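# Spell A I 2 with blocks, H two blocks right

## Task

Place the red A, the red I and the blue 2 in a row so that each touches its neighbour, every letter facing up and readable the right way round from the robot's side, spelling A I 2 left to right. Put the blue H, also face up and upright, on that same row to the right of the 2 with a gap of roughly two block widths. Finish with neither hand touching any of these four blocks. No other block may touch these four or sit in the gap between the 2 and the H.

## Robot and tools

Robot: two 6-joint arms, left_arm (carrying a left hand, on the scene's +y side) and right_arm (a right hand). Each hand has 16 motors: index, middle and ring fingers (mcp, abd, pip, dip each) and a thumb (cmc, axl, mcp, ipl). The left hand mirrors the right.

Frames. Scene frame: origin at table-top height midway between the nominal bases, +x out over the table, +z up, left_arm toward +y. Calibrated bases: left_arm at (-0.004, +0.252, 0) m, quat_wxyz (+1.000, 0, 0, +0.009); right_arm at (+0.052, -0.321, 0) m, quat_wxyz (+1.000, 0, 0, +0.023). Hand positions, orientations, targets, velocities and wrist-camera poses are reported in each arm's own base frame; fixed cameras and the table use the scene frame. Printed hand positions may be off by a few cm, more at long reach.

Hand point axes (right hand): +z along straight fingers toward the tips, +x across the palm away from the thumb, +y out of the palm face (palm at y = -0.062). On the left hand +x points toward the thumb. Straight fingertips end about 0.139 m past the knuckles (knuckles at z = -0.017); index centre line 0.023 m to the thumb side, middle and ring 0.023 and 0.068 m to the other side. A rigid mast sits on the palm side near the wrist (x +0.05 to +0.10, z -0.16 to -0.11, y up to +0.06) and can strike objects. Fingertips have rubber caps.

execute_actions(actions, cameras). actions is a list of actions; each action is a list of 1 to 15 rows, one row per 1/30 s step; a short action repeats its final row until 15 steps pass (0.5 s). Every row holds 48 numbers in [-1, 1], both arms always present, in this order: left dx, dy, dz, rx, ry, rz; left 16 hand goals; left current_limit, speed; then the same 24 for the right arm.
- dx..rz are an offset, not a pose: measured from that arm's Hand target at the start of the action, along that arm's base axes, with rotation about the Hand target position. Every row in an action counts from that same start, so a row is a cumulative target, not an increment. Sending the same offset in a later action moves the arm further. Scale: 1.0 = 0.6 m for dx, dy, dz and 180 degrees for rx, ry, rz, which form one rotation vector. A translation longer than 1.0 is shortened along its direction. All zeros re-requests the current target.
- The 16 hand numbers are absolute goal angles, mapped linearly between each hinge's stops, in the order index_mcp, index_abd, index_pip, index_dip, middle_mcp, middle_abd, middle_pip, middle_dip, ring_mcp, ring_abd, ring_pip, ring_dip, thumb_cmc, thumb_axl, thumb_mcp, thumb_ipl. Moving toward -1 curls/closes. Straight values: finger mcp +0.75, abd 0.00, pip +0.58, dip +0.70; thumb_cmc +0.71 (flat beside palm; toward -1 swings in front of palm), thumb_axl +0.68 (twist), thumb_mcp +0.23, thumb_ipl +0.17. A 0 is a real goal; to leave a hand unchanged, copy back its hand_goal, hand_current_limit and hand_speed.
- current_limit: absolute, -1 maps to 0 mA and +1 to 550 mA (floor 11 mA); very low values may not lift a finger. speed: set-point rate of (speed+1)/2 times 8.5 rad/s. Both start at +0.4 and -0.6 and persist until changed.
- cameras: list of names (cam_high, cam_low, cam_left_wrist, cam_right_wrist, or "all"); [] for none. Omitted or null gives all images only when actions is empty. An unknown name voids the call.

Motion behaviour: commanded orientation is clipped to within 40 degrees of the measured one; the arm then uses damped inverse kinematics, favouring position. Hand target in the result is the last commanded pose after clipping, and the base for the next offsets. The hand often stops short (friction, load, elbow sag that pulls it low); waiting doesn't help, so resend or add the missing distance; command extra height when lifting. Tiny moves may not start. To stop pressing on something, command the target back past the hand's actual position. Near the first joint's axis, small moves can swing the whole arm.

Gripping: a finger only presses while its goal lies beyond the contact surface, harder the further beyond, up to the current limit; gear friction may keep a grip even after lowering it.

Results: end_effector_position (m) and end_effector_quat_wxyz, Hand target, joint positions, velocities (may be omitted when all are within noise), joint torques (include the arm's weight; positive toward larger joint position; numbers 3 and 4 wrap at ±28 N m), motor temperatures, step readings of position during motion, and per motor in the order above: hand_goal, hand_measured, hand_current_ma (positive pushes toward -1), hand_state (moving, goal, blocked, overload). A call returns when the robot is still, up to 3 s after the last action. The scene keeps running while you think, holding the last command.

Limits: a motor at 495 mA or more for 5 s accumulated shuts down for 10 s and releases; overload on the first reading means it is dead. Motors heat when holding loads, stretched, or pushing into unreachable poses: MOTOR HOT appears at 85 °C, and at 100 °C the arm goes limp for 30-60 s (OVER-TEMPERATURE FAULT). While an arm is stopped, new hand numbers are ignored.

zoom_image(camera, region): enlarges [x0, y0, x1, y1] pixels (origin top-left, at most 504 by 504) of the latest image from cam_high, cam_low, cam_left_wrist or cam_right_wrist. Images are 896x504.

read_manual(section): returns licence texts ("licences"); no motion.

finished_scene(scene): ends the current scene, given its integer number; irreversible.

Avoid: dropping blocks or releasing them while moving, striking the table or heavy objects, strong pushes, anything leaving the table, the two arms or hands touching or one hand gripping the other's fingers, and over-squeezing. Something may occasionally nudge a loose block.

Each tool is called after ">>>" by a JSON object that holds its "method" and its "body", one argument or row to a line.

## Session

>>> {"method": "execute_actions", "body": {
  "actions": []
}}

Scene clock: 0.00 s.
left_arm: end_effector_position=(+0.5893, -0.2406, +0.3191) hand_goal=(+0.754, +0.000, +0.576, +0.696, +0.754, +0.000, +0.576, +0.696, +0.754, +0.000, +0.576, +0.696, +0.714, +0.678, +0.226, +0.168) hand_measured=(+0.754, +0.000, +0.576, +0.696, +0.754, +0.000, +0.576, +0.696, +0.754, +0.000, +0.576, +0.696, +0.714, +0.678, +0.226, +0.168) hand_current_ma=(+0, +0, +0, +0, +0, +0, +0, +0, +0, +0, +0, +0, +0, +0, +0, +0) hand_state=(goal, goal, goal, goal, goal, goal, goal, goal, goal, goal, goal, goal, goal, goal, goal, goal) hand_current_limit=0.40 hand_speed=-0.60 end_effector_quat_wxyz=(+0.661, +0.173, +0.686, -0.251) | right_arm: end_effector_position=(+0.2242, +0.2166, +0.2524) hand_goal=(+0.754, +0.000, +0.576, +0.696, +0.754, +0.000, +0.576, +0.696, +0.754, +0.000, +0.576, +0.696, +0.714, +0.678, +0.226, +0.168) hand_measured=(+0.754, +0.000, +0.576, +0.696, +0.754, +0.000, +0.576, +0.696, +0.754, +0.000, +0.576, +0.696, +0.714, +0.678, +0.226, +0.168) hand_current_ma=(+0, +0, +0, +0, +0, +0, +0, +0, +0, +0, +0, +0, +0, +0, +0, +0) hand_state=(goal, goal, goal, goal, goal, goal, goal, goal, goal, goal, goal, goal, goal, goal, goal, goal) hand_current_limit=0.40 hand_speed=-0.60 end_effector_quat_wxyz=(+0.295, -0.175, +0.911, -0.228)
Joint positions: left_arm=[-0.479 1.419 0.977 0.443 0.131 -1.687] | right_arm=[1.027 0.887 0.934 -1.547 0.762 -0.951]
Joint velocities: within noise
Joint torques (N m): no reading
Motor temperatures (°C): left_arm=[25 29 54 22 23 24] | right_arm=[26 29 39 26 24 26]
Heat: left arm: hottest elbow 54 °C; right arm: hottest elbow 39 °C.
Hand target: left_arm +0.5944, -0.2432, +0.3283; +0.667, +0.172, +0.680, -0.252 | right_arm +0.2267, +0.2210, +0.2624; +0.301, -0.171, +0.912, -0.221

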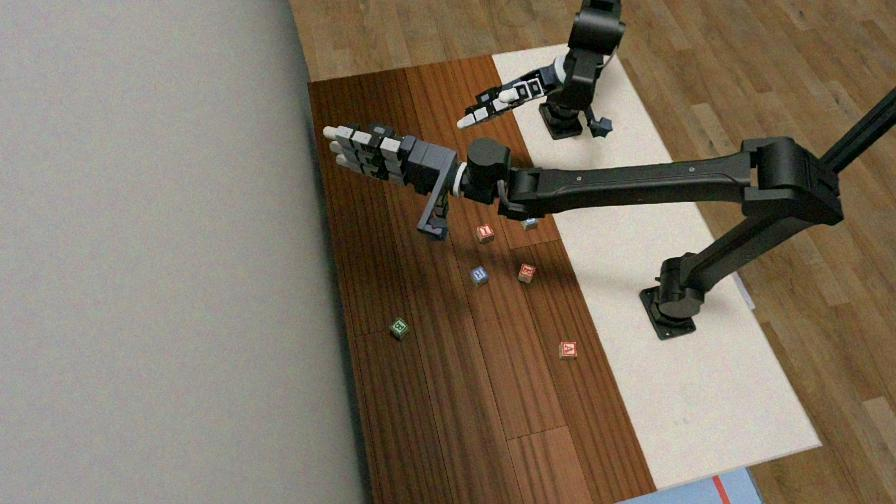

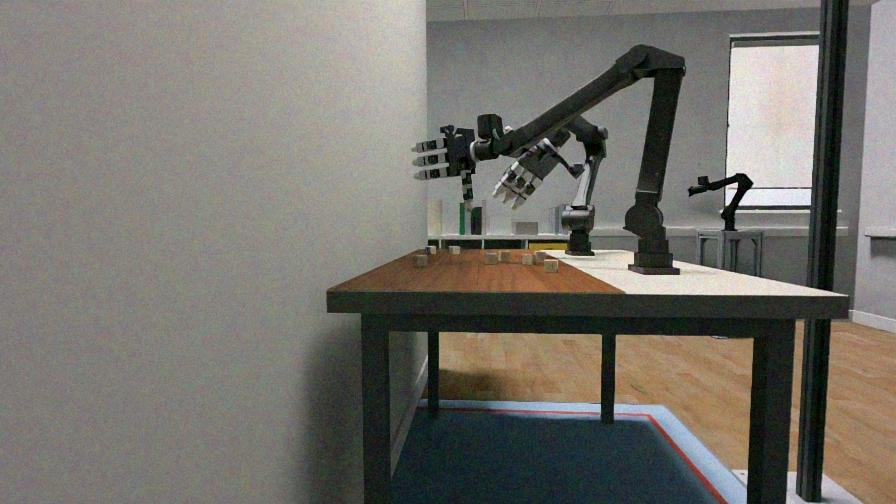

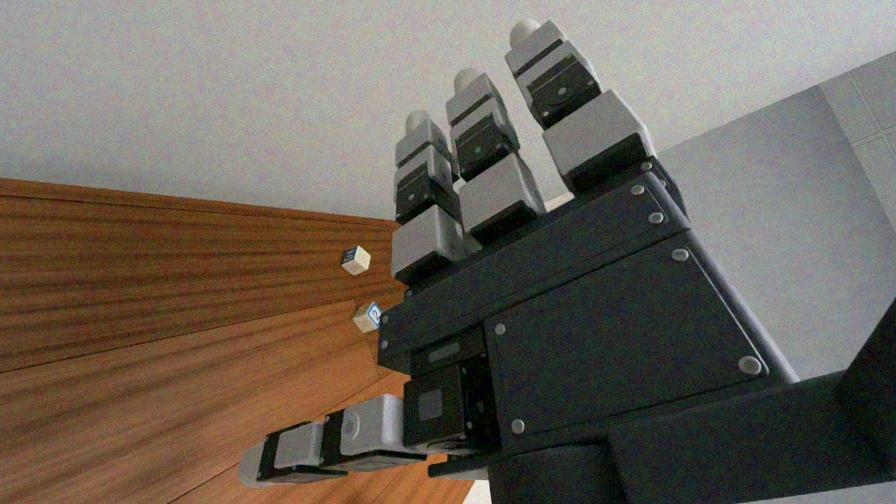

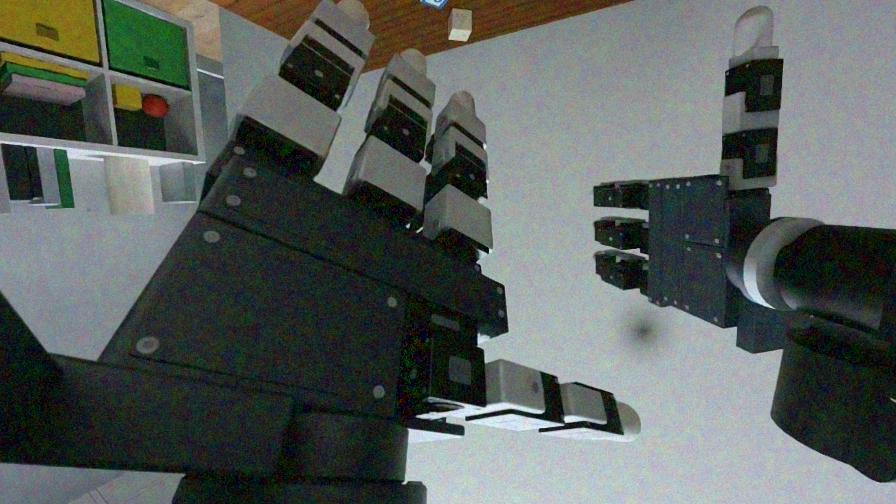

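>>> {"method": "zoom_image", "body": {
  "camera": "cam_high",
  "region": [380, 200, 600, 370]
}}

Scaled by 2.291 from the camera's 896x504 image, which has a finer 1280x720 frame.

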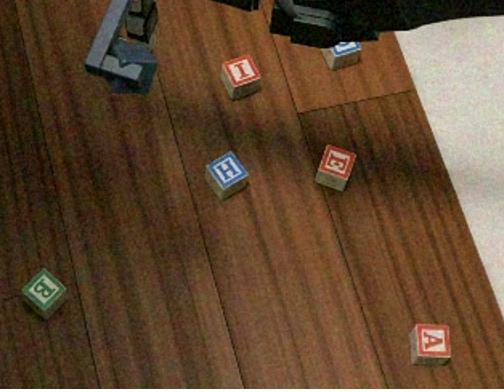

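>>> {"method": "execute_actions", "body": {
  "actions": [
    [[-0.0904,0.1361,-0.0121,0.0606,0.0243,-0.0355,0.754,0.25,0.576,0.696,0.754,-0.17,0.576,0.696,-0.068,0,-0.299,-0.174,0.714,0.678,0.226,0.168,0.4,-0.85,0.043,-0.0671,-0.0052,0.0375,0.0486,-0.0318,0.754,0.2,0.576,0.696,0.754,-0.21,0.576,0.696,-0.068,0,-0.299,-0.174,0.714,0.678,0.226,0.168,0.4,-0.85]],
    [[-0.0904,0.1361,-0.0121,0.0606,0.0243,-0.0355,0.754,0.25,0.576,0.696,0.754,-0.17,0.576,0.696,-0.068,0,-0.299,-0.174,0.714,0.678,0.226,0.168,0.4,-0.85,0.043,-0.0671,-0.0052,0.0375,0.0486,-0.0318,0.754,0.2,0.576,0.696,0.754,-0.21,0.576,0.696,-0.068,0,-0.299,-0.174,0.714,0.678,0.226,0.168,0.4,-0.85]],
    [[-0.0904,0.1361,-0.0121,0.0606,0.0243,-0.0355,0.754,0.25,0.576,0.696,0.754,-0.17,0.576,0.696,-0.068,0,-0.299,-0.174,0.714,0.678,0.226,0.168,0.4,-0.85,0.043,-0.0671,-0.0052,0.0375,0.0486,-0.0318,0.754,0.2,0.576,0.696,0.754,-0.21,0.576,0.696,-0.068,0,-0.299,-0.174,0.714,0.678,0.226,0.168,0.4,-0.85]],
    [[-0.0904,0.1361,-0.0121,0.0606,0.0243,-0.0355,0.754,0.25,0.576,0.696,0.754,-0.17,0.576,0.696,-0.068,0,-0.299,-0.174,0.714,0.678,0.226,0.168,0.4,-0.85,0.043,-0.0671,-0.0052,0.0375,0.0486,-0.0318,0.754,0.2,0.576,0.696,0.754,-0.21,0.576,0.696,-0.068,0,-0.299,-0.174,0.714,0.678,0.226,0.168,0.4,-0.85]],
    [[-0.0904,0.1361,-0.0121,0.0606,0.0243,-0.0355,0.754,0.25,0.576,0.696,0.754,-0.17,0.576,0.696,-0.068,0,-0.299,-0.174,0.714,0.678,0.226,0.168,0.4,-0.85,0,0,0,0,0,0,0.754,0.2,0.576,0.696,0.754,-0.21,0.576,0.696,-0.068,0,-0.299,-0.174,0.714,0.678,0.226,0.168,0.4,-0.85]],
    [[-0.0904,0.1361,-0.0121,0.0606,0.0243,-0.0355,0.754,0.25,0.576,0.696,0.754,-0.17,0.576,0.696,-0.068,0,-0.299,-0.174,0.714,0.678,0.226,0.168,0.4,-0.85,0,0,0,0,0,0,0.754,0.2,0.576,0.696,0.754,-0.21,0.576,0.696,-0.068,0,-0.299,-0.174,0.714,0.678,0.226,0.168,0.4,-0.85]],
    [[-0.0904,0.1361,-0.0121,0.0606,0.0243,-0.0355,0.754,0.25,0.576,0.696,0.754,-0.17,0.576,0.696,-0.068,0,-0.299,-0.174,0.714,0.678,0.226,0.168,0.4,-0.85,0,0,0,0,0,0,0.754,0.2,0.576,0.696,0.754,-0.21,0.576,0.696,-0.068,0,-0.299,-0.174,0.714,0.678,0.226,0.168,0.4,-0.85]],
    [[-0.0904,0.1361,-0.0121,0.0606,0.0243,-0.0355,0.754,0.25,0.576,0.696,0.754,-0.17,0.576,0.696,-0.068,0,-0.299,-0.174,0.714,0.678,0.226,0.168,0.4,-0.85,0,0,0,0,0,0,0.754,0.2,0.576,0.696,0.754,-0.21,0.576,0.696,-0.068,0,-0.299,-0.174,0.714,0.678,0.226,0.168,0.4,-0.85]]
  ],
  "cameras": ["cam_high"]
}}

>>> {"method": "zoom_image", "body": {
  "camera": "cam_high",
  "region": [320, 160, 600, 380]
}}

Scene clock: 119.20 s.
left_arm: end_effector_position=(+0.1542, +0.3969, +0.2587) hand_goal=(+0.754, +0.250, +0.576, +0.696, +0.754, -0.170, +0.576, +0.696, -0.068, +0.000, -0.298, -0.174, +0.714, +0.678, +0.226, +0.168) hand_measured=(+0.752, +0.250, +0.576, +0.696, +0.752, -0.168, +0.576, +0.696, -0.058, +0.002, -0.292, -0.172, +0.714, +0.678, +0.222, +0.168) hand_current_ma=(-8, -1, +3, +0, -9, +6, +3, +0, +42, +5, +23, +12, -1, -3, -21, -2) hand_state=(goal, goal, goal, goal, goal, goal, goal, goal, goal, goal, goal, goal, goal, goal, goal, goal) hand_current_limit=0.40 hand_speed=-0.85 end_effector_quat_wxyz=(+0.017, +0.727, +0.686, -0.020) | right_arm: end_effector_position=(+0.3190, +0.0598, +0.2338) hand_goal=(+0.754, +0.200, +0.576, +0.696, +0.754, -0.210, +0.576, +0.696, -0.068, +0.000, -0.298, -0.174, +0.714, +0.678, +0.226, +0.168) hand_measured=(+0.752, +0.196, +0.576, +0.696, +0.752, -0.208, +0.576, +0.696, -0.052, +0.000, -0.292, -0.172, +0.714, +0.678, +0.224, +0.168) hand_current_ma=(+0, +0, +0, +0, +0, +0, +0, +0, +5, +0, +1, +0, +0, +0, +0, +0) hand_state=(goal, goal, goal, goal, goal, goal, goal, goal, goal, goal, goal, goal, goal, goal, goal, goal) hand_current_limit=0.40 hand_speed=-0.85 end_effector_quat_wxyz=(-0.013, +0.032, +0.999, -0.001)
Joint positions: left_arm=[1.396 1.379 1.358 -1.603 0.003 1.454] | right_arm=[-0.077 1.116 1.068 -1.548 0.004 -1.584]
Joint torques (N m): left_arm=[0.44 -7.77 14.48 0.81 0.15 0.14] | right_arm=[-0.79 -4.84 14.12 0.09 -0.32 -0.19]
Motor temperatures (°C): left_arm=[25 30 65 23 23 24] | right_arm=[26 29 49 26 26 26]
Heat: left arm: hottest elbow 65 °C; right arm: hottest elbow 49 °C.
Hand target: left_arm +0.1604, +0.4100, +0.2702; +0.008, +0.734, +0.679, -0.006 | right_arm +0.3298, +0.0599, +0.2501; +0.000, +0.025, +1.000, +0.000
Off the commanded pose: left_arm 0.018 m, 2 deg | right_arm 0.020 m, 2 deg.
Step readings (end_effector_position of left_arm | right_arm):
0: (+0.5893, -0.2406, +0.3191) | (+0.2242, +0.2166, +0.2524)
1: (+0.5890, -0.2415, +0.3192) | (+0.2238, +0.2167, +0.2520)
2: (+0.5878, -0.2417, +0.3183) | (+0.2223, +0.2171, +0.2503)
4: (+0.5762, -0.2352, +0.3122) | (+0.2259, +0.2114, +0.2471)
8: (+0.5500, -0.1926, +0.3094) | (+0.2459, +0.1850, +0.2495)
15: (+0.5406, -0.1600, +0.3291) | (+0.2490, +0.1786, +0.2502)
16: (+0.5397, -0.1613, +0.3281) | (+0.2484, +0.1791, +0.2498)
17: (+0.5373, -0.1610, +0.3247) | (+0.2468, +0.1806, +0.2486)
19: (+0.5234, -0.1543, +0.3134) | (+0.2505, +0.1731, +0.2467)
23: (+0.4968, -0.1093, +0.3030) | (+0.2667, +0.1409, +0.2450)
30: (+0.4812, -0.0810, +0.3021) | (+0.2669, +0.1364, +0.2409)
31: (+0.4798, -0.0817, +0.2996) | (+0.2664, +0.1371, +0.2403)
32: (+0.4767, -0.0799, +0.2961) | (+0.2656, +0.1390, +0.2404)
34: (+0.4648, -0.0689, +0.2903) | (+0.2715, +0.1322, +0.2403)
38: (+0.4417, -0.0201, +0.2924) | (+0.2921, +0.1013, +0.2361)
45: (+0.4195, -0.0023, +0.2780) | (+0.2946, +0.0986, +0.2326)
46: (+0.4187, -0.0019, +0.2769) | (+0.2940, +0.0996, +0.2333)
47: (+0.4161, +0.0017, +0.2757) | (+0.2936, +0.1011, +0.2353)
49: (+0.4044, +0.0195, +0.2705) | (+0.2995, +0.0948, +0.2402)
53: (+0.3766, +0.0655, +0.2626) | (+0.3192, +0.0640, +0.2382)
60: (+0.3663, +0.0790, +0.2767) | (+0.3189, +0.0593, +0.2300)
61: (+0.3664, +0.0804, +0.2778) | (+0.3185, +0.0595, +0.2305)
62: (+0.3637, +0.0860, +0.2768) | (+0.3185, +0.0596, +0.2310)
64: (+0.3489, +0.1072, +0.2709) | (+0.3190, +0.0596, +0.2324)
68: (+0.3158, +0.1475, +0.2648) | (+0.3194, +0.0596, +0.2338)
75: (+0.3146, +0.1628, +0.2722) | (+0.3191, +0.0598, +0.2338)
76: (+0.3141, +0.1633, +0.2714) | (+0.3191, +0.0598, +0.2338)
77: (+0.3098, +0.1681, +0.2688) | (+0.3190, +0.0598, +0.2338)
79: (+0.2931, +0.1870, +0.2628) | (+0.3190, +0.0598, +0.2338)
83: (+0.2623, +0.2288, +0.2632) | (+0.3190, +0.0598, +0.2338)
90: (+0.2623, +0.2413, +0.2682) | (+0.3190, +0.0598, +0.2338)
91: (+0.2618, +0.2418, +0.2676) | (+0.3190, +0.0598, +0.2338)
92: (+0.2571, +0.2457, +0.2655) | (+0.3190, +0.0598, +0.2338)
94: (+0.2409, +0.2635, +0.2618) | (+0.3190, +0.0598, +0.2338)
98: (+0.2095, +0.3096, +0.2621) | (+0.3190, +0.0598, +0.2338)
105: (+0.2064, +0.3216, +0.2604) | (+0.3190, +0.0598, +0.2338)
106: (+0.2058, +0.3215, +0.2605) | (+0.3190, +0.0598, +0.2338)
107: (+0.2016, +0.3245, +0.2597) | (+0.3190, +0.0598, +0.2338)
109: (+0.1887, +0.3393, +0.2594) | (+0.3190, +0.0598, +0.2338)
113: (+0.1611, +0.3834, +0.2622) | (+0.3190, +0.0598, +0.2338)
120: (+0.1528, +0.3978, +0.2553) | (+0.3190, +0.0598, +0.2338)
Images, in order (width x height): cam_high 896x504.

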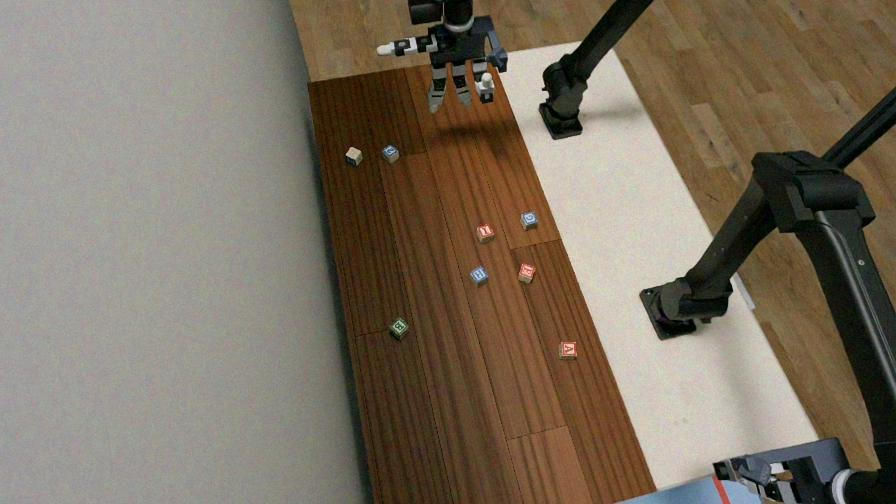

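Scaled by 1.800 from the camera's 896x504 image, which has a finer 1280x720 frame.

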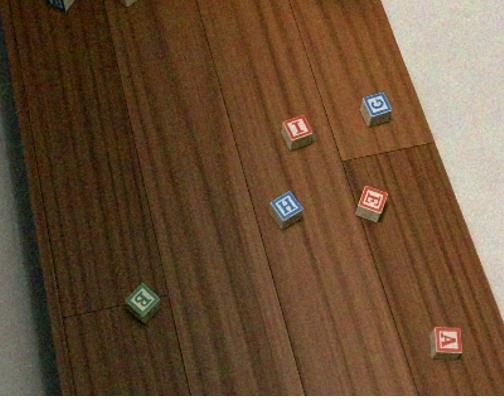

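>>> {"method": "zoom_image", "body": {
  "camera": "cam_high",
  "region": [335, 130, 415, 180]
}}

>>> {"method": "zoom_image", "body": {
  "camera": "cam_high",
  "region": [460, 205, 550, 295]
}}

>>> {"method": "zoom_image", "body": {
  "camera": "cam_high",
  "region": [540, 325, 600, 375]
}}

Scaled by 6.300 from the camera's 896x504 image, which has a finer 1280x720 frame.

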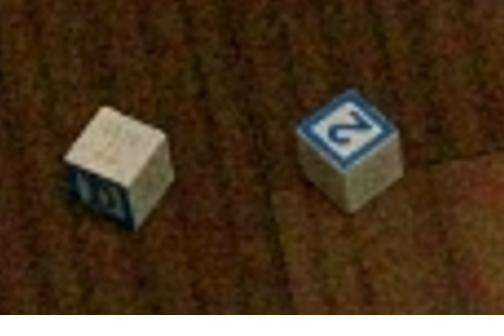

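Scaled by 5.600 from the camera's 896x504 image, which has a finer 1280x720 frame.

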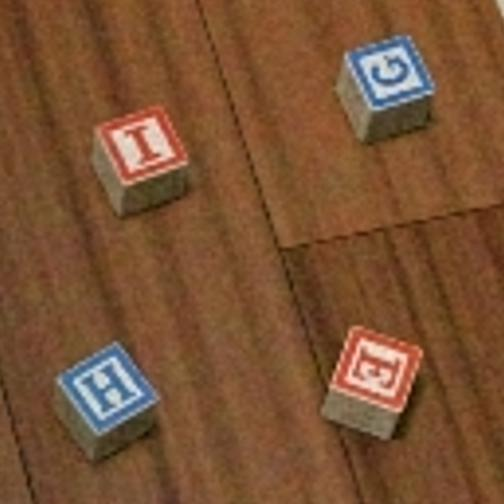

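Scaled by 8.400 from the camera's 896x504 image, which has a finer 1280x720 frame.

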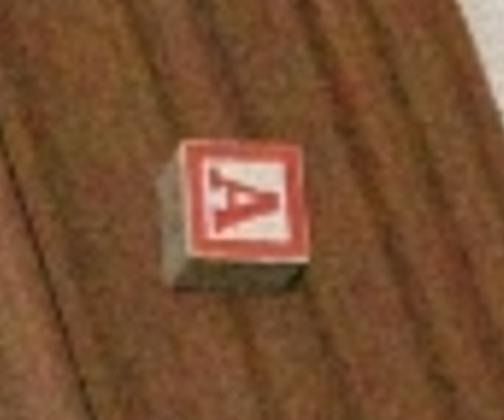

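>>> {"method": "zoom_image", "body": {
  "camera": "cam_high",
  "region": [472, 218, 500, 246]
}}

>>> {"method": "zoom_image", "body": {
  "camera": "cam_high",
  "region": [378, 138, 406, 166]
}}

Scaled by 18.000 from the camera's 896x504 image, which has a finer 1280x720 frame.

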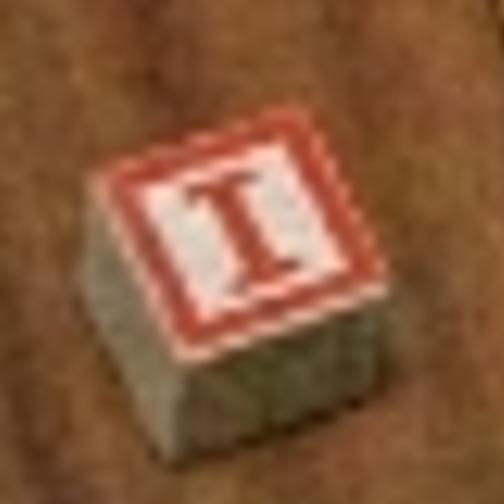

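Scaled by 18.000 from the camera's 896x504 image, which has a finer 1280x720 frame.

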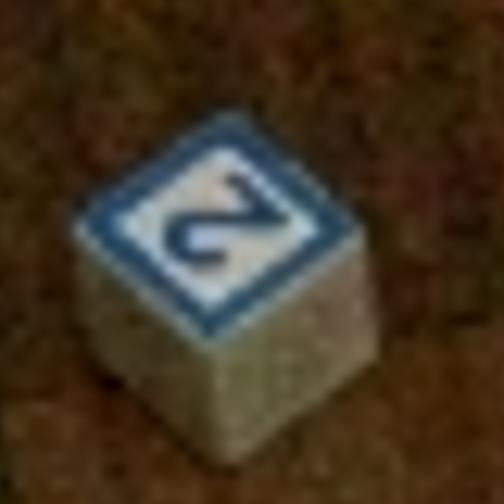

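>>> {"method": "zoom_image", "body": {
  "camera": "cam_high",
  "region": [554, 335, 582, 363]
}}

>>> {"method": "zoom_image", "body": {
  "camera": "cam_high",
  "region": [465, 260, 493, 288]
}}

Scaled by 18.000 from the camera's 896x504 image, which has a finer 1280x720 frame.

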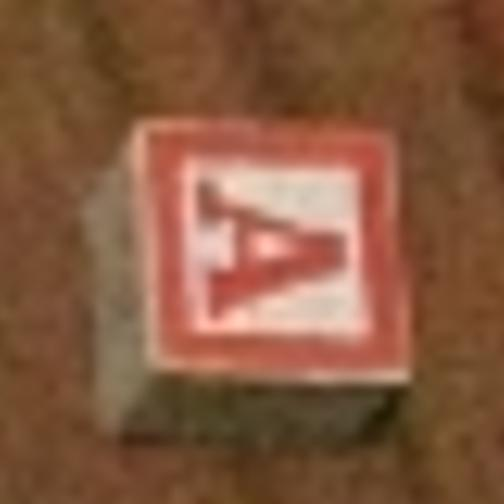

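Scaled by 18.000 from the camera's 896x504 image, which has a finer 1280x720 frame.

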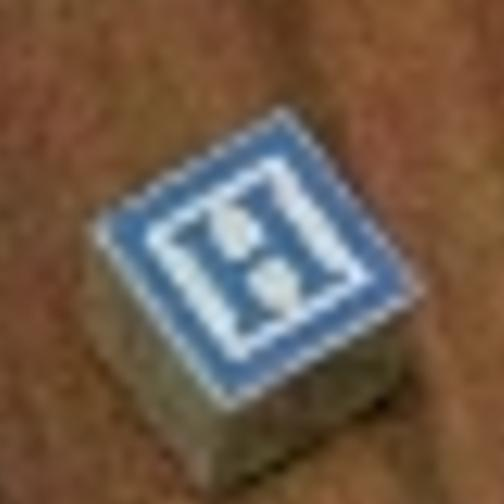

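>>> {"method": "execute_actions", "body": {
  "actions": [
    [[0,0,0,0,0,0,0.754,0.25,0.576,0.696,0.754,-0.17,0.576,0.696,-0.068,0,-0.299,-0.174,0.714,0.678,0.226,0.168,0.4,-0.85,0.102,0.0245,-0.0125,0,0,0.072,0.754,0.2,0.576,0.696,0.754,-0.21,0.576,0.696,-0.068,0,-0.299,-0.174,0.714,0.678,0.226,0.168,0.4,-0.85]],
    [[0,0,0,0,0,0,0.754,0.25,0.576,0.696,0.754,-0.17,0.576,0.696,-0.068,0,-0.299,-0.174,0.714,0.678,0.226,0.168,0.4,-0.85,0.102,0.0245,-0.0125,0,0,0.072,0.754,0.2,0.576,0.696,0.754,-0.21,0.576,0.696,-0.068,0,-0.299,-0.174,0.714,0.678,0.226,0.168,0.4,-0.85]],
    [[0,0,0,0,0,0,0.754,0.25,0.576,0.696,0.754,-0.17,0.576,0.696,-0.068,0,-0.299,-0.174,0.714,0.678,0.226,0.168,0.4,-0.85,0,0,0,0,0,0,0.754,0.2,0.576,0.696,0.754,-0.21,0.576,0.696,-0.068,0,-0.299,-0.174,0.714,0.678,0.226,0.168,0.4,-0.85]]
  ],
  "cameras": ["cam_right_wrist"]
}}

>>> {"method": "zoom_image", "body": {
  "camera": "cam_right_wrist",
  "region": [300, 20, 540, 180]
}}

Scene clock: 334.63 s.
left_arm: end_effector_position=(+0.1545, +0.3967, +0.2588) hand_goal=(+0.754, +0.250, +0.576, +0.696, +0.754, -0.170, +0.576, +0.696, -0.068, +0.000, -0.298, -0.174, +0.714, +0.678, +0.226, +0.168) hand_measured=(+0.752, +0.250, +0.576, +0.696, +0.752, -0.168, +0.576, +0.696, -0.058, +0.002, -0.292, -0.172, +0.714, +0.678, +0.222, +0.168) hand_current_ma=(-8, -1, +3, +0, -9, +6, +3, +0, +42, +5, +23, +12, -1, -3, -21, -2) hand_state=(goal, goal, goal, goal, goal, goal, goal, goal, goal, goal, goal, goal, goal, goal, goal, goal) hand_current_limit=0.40 hand_speed=-0.85 end_effector_quat_wxyz=(+0.017, +0.728, +0.685, -0.020) | right_arm: end_effector_position=(+0.4412, +0.0850, +0.2253) hand_goal=(+0.754, +0.200, +0.576, +0.696, +0.754, -0.210, +0.576, +0.696, -0.068, +0.000, -0.298, -0.174, +0.714, +0.678, +0.226, +0.168) hand_measured=(+0.752, +0.198, +0.576, +0.696, +0.752, -0.208, +0.576, +0.696, -0.052, +0.000, -0.292, -0.172, +0.714, +0.678, +0.224, +0.168) hand_current_ma=(+0, +0, +0, +0, +0, +0, +0, +0, +5, +0, +1, +0, +0, +0, +0, +0) hand_state=(goal, goal, goal, goal, goal, goal, goal, goal, goal, goal, goal, goal, goal, goal, goal, goal) hand_current_limit=0.40 hand_speed=-0.85 end_effector_quat_wxyz=(-0.008, -0.188, +0.982, +0.000)
Joint positions: left_arm=[1.396 1.379 1.358 -1.603 0.004 1.456] | right_arm=[-0.003 1.534 1.433 -1.486 0.003 -1.953]
Joint torques (N m): left_arm=[0.44 -7.65 14.6 0.75 0.15 0.14] | right_arm=[-0.21 -11.28 13.91 0.08 -0.31 -0.18]
Motor temperatures (°C): left_arm=[25 30 70 22 23 24] | right_arm=[25 29 54 26 25 26]
Heat: left arm: hottest elbow 70 °C; right arm: hottest elbow 54 °C.
Hand target: left_arm +0.1604, +0.4100, +0.2702; +0.008, +0.734, +0.679, -0.006 | right_arm +0.4523, +0.0893, +0.2352; +0.000, -0.200, +0.980, +0.000
Off the commanded pose: left_arm 0.019 m, 2 deg | right_arm 0.015 m, 2 deg.
Step readings (end_effector_position of left_arm | right_arm):
0: (+0.1542, +0.3969, +0.2587) | (+0.3190, +0.0598, +0.2338)
1: (+0.1542, +0.3969, +0.2587) | (+0.3192, +0.0598, +0.2339)
2: (+0.1543, +0.3968, +0.2587) | (+0.3207, +0.0601, +0.2345)
4: (+0.1544, +0.3968, +0.2587) | (+0.3327, +0.0611, +0.2368)
8: (+0.1545, +0.3967, +0.2588) | (+0.3699, +0.0659, +0.2338)
15: (+0.1545, +0.3967, +0.2588) | (+0.3768, +0.0703, +0.2230)
16: (+0.1545, +0.3967, +0.2588) | (+0.3771, +0.0705, +0.2241)
17: (+0.1545, +0.3967, +0.2588) | (+0.3794, +0.0713, +0.2259)
19: (+0.1545, +0.3967, +0.2588) | (+0.3932, +0.0732, +0.2315)
23: (+0.1545, +0.3967, +0.2588) | (+0.4322, +0.0804, +0.2333)
30: (+0.1545, +0.3967, +0.2588) | (+0.4398, +0.0852, +0.2186)
31: (+0.1545, +0.3967, +0.2588) | (+0.4391, +0.0852, +0.2188)
32: (+0.1545, +0.3967, +0.2588) | (+0.4388, +0.0852, +0.2195)
34: (+0.1545, +0.3967, +0.2588) | (+0.4397, +0.0851, +0.2217)
38: (+0.1545, +0.3967, +0.2588) | (+0.4417, +0.0851, +0.2250)
45: (+0.1545, +0.3967, +0.2588) | (+0.4412, +0.0850, +0.2253)
Images, in order (width x height): cam_right_wrist 896x504.

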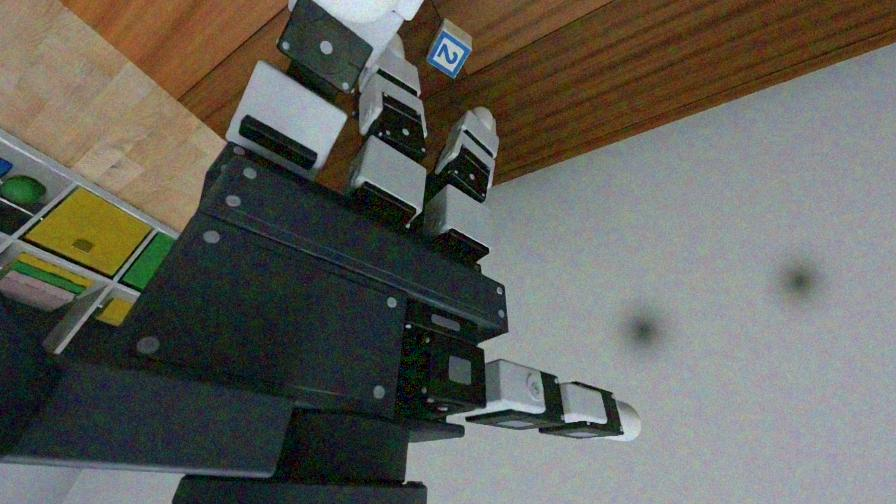

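Scaled by 2.100 from the camera's 896x504 image, which has a finer 1280x720 frame.

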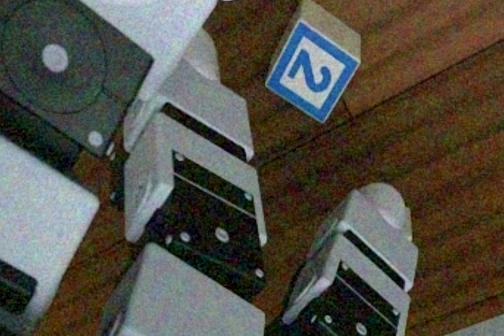

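>>> {"method": "execute_actions", "body": {
  "actions": [
    [[0,0,0,0,0,0,0.754,0.25,0.576,0.696,0.754,-0.17,0.576,0.696,-0.068,0,-0.299,-0.174,0.714,0.678,0.226,0.168,0.4,-0.85,0.017,0.001,-0.05,0,0,0.015,0.754,0.2,0.576,0.696,0.754,-0.21,0.576,0.696,-0.068,0,-0.299,-0.174,0.714,0.678,0.226,0.168,0.4,-0.85]],
    [[0,0,0,0,0,0,0.754,0.25,0.576,0.696,0.754,-0.17,0.576,0.696,-0.068,0,-0.299,-0.174,0.714,0.678,0.226,0.168,0.4,-0.85,0,0,-0.06,0,0,0,0.754,0.2,0.576,0.696,0.754,-0.21,0.576,0.696,-0.068,0,-0.299,-0.174,0.714,0.678,0.226,0.168,0.4,-0.85]]
  ],
  "cameras": ["cam_right_wrist"]
}}

>>> {"method": "zoom_image", "body": {
  "camera": "cam_right_wrist",
  "region": [300, 20, 540, 180]
}}

Scene clock: 365.73 s.
left_arm: end_effector_position=(+0.1545, +0.3967, +0.2588) hand_goal=(+0.754, +0.250, +0.576, +0.696, +0.754, -0.170, +0.576, +0.696, -0.068, +0.000, -0.298, -0.174, +0.714, +0.678, +0.226, +0.168) hand_measured=(+0.752, +0.250, +0.576, +0.696, +0.752, -0.168, +0.576, +0.696, -0.058, +0.002, -0.292, -0.172, +0.714, +0.678, +0.222, +0.168) hand_current_ma=(-8, -1, +3, +0, -9, +6, +3, +0, +42, +5, +23, +12, -1, -3, -21, -2) hand_state=(goal, goal, goal, goal, goal, goal, goal, goal, goal, goal, goal, goal, goal, goal, goal, goal) hand_current_limit=0.40 hand_speed=-0.85 end_effector_quat_wxyz=(+0.017, +0.728, +0.685, -0.020) | right_arm: end_effector_position=(+0.4612, +0.0844, +0.1808) hand_goal=(+0.754, +0.200, +0.576, +0.696, +0.754, -0.210, +0.576, +0.696, -0.068, +0.000, -0.298, -0.174, +0.714, +0.678, +0.226, +0.168) hand_measured=(+0.752, +0.198, +0.576, +0.696, +0.752, -0.208, +0.576, +0.696, -0.052, +0.000, -0.292, -0.172, +0.714, +0.678, +0.224, +0.168) hand_current_ma=(+0, +0, +0, +0, +0, +0, +0, +0, +5, +0, +1, +0, +0, +0, +0, +0) hand_state=(goal, goal, goal, goal, goal, goal, goal, goal, goal, goal, goal, goal, goal, goal, goal, goal) hand_current_limit=0.40 hand_speed=-0.85 end_effector_quat_wxyz=(+0.007, -0.211, +0.978, -0.003)
Joint positions: left_arm=[1.396 1.379 1.358 -1.603 0.004 1.456] | right_arm=[-0.003 1.592 1.385 -1.347 0.003 -1.998]
Joint torques (N m): left_arm=[0.38 -7.65 14.58 0.69 0.14 0.12] | right_arm=[0.03 -11.69 9.47 1.02 -0.31 -0.18]
Motor temperatures (°C): left_arm=[25 30 70 22 23 24] | right_arm=[25 29 53 26 25 26]
Heat: left arm: hottest elbow 70 °C; right arm: hottest elbow 53 °C.
Hand target: left_arm +0.1604, +0.4100, +0.2702; +0.008, +0.734, +0.679, -0.006 | right_arm +0.4624, +0.0899, +0.1691; +0.000, -0.223, +0.975, +0.000
Off the commanded pose: left_arm 0.019 m, 2 deg | right_arm 0.013 m, 2 deg.
Step readings (end_effector_position of left_arm | right_arm):
0: (+0.1545, +0.3967, +0.2588) | (+0.4411, +0.0850, +0.2253)
1: (+0.1545, +0.3967, +0.2588) | (+0.4411, +0.0850, +0.2253)
2: (+0.1545, +0.3967, +0.2588) | (+0.4410, +0.0850, +0.2250)
4: (+0.1545, +0.3967, +0.2588) | (+0.4435, +0.0849, +0.2232)
8: (+0.1545, +0.3967, +0.2588) | (+0.4505, +0.0846, +0.2141)
15: (+0.1545, +0.3967, +0.2588) | (+0.4532, +0.0845, +0.2058)
16: (+0.1545, +0.3967, +0.2588) | (+0.4534, +0.0845, +0.2058)
17: (+0.1545, +0.3967, +0.2588) | (+0.4550, +0.0844, +0.2052)
19: (+0.1545, +0.3967, +0.2588) | (+0.4599, +0.0844, +0.2022)
23: (+0.1545, +0.3967, +0.2588) | (+0.4607, +0.0844, +0.1906)
30: (+0.1545, +0.3967, +0.2588) | (+0.4607, +0.0844, +0.1808)
Images, in order (width x height): cam_right_wrist 896x504.

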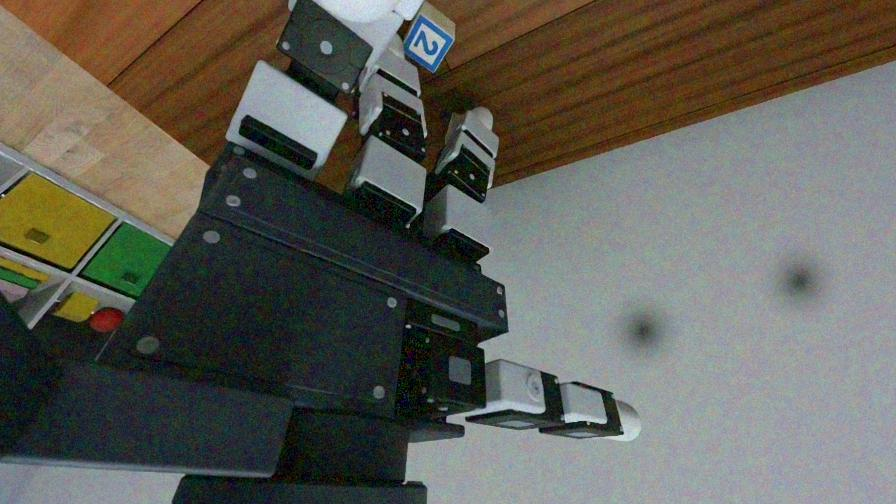

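Scaled by 2.100 from the camera's 896x504 image, which has a finer 1280x720 frame.

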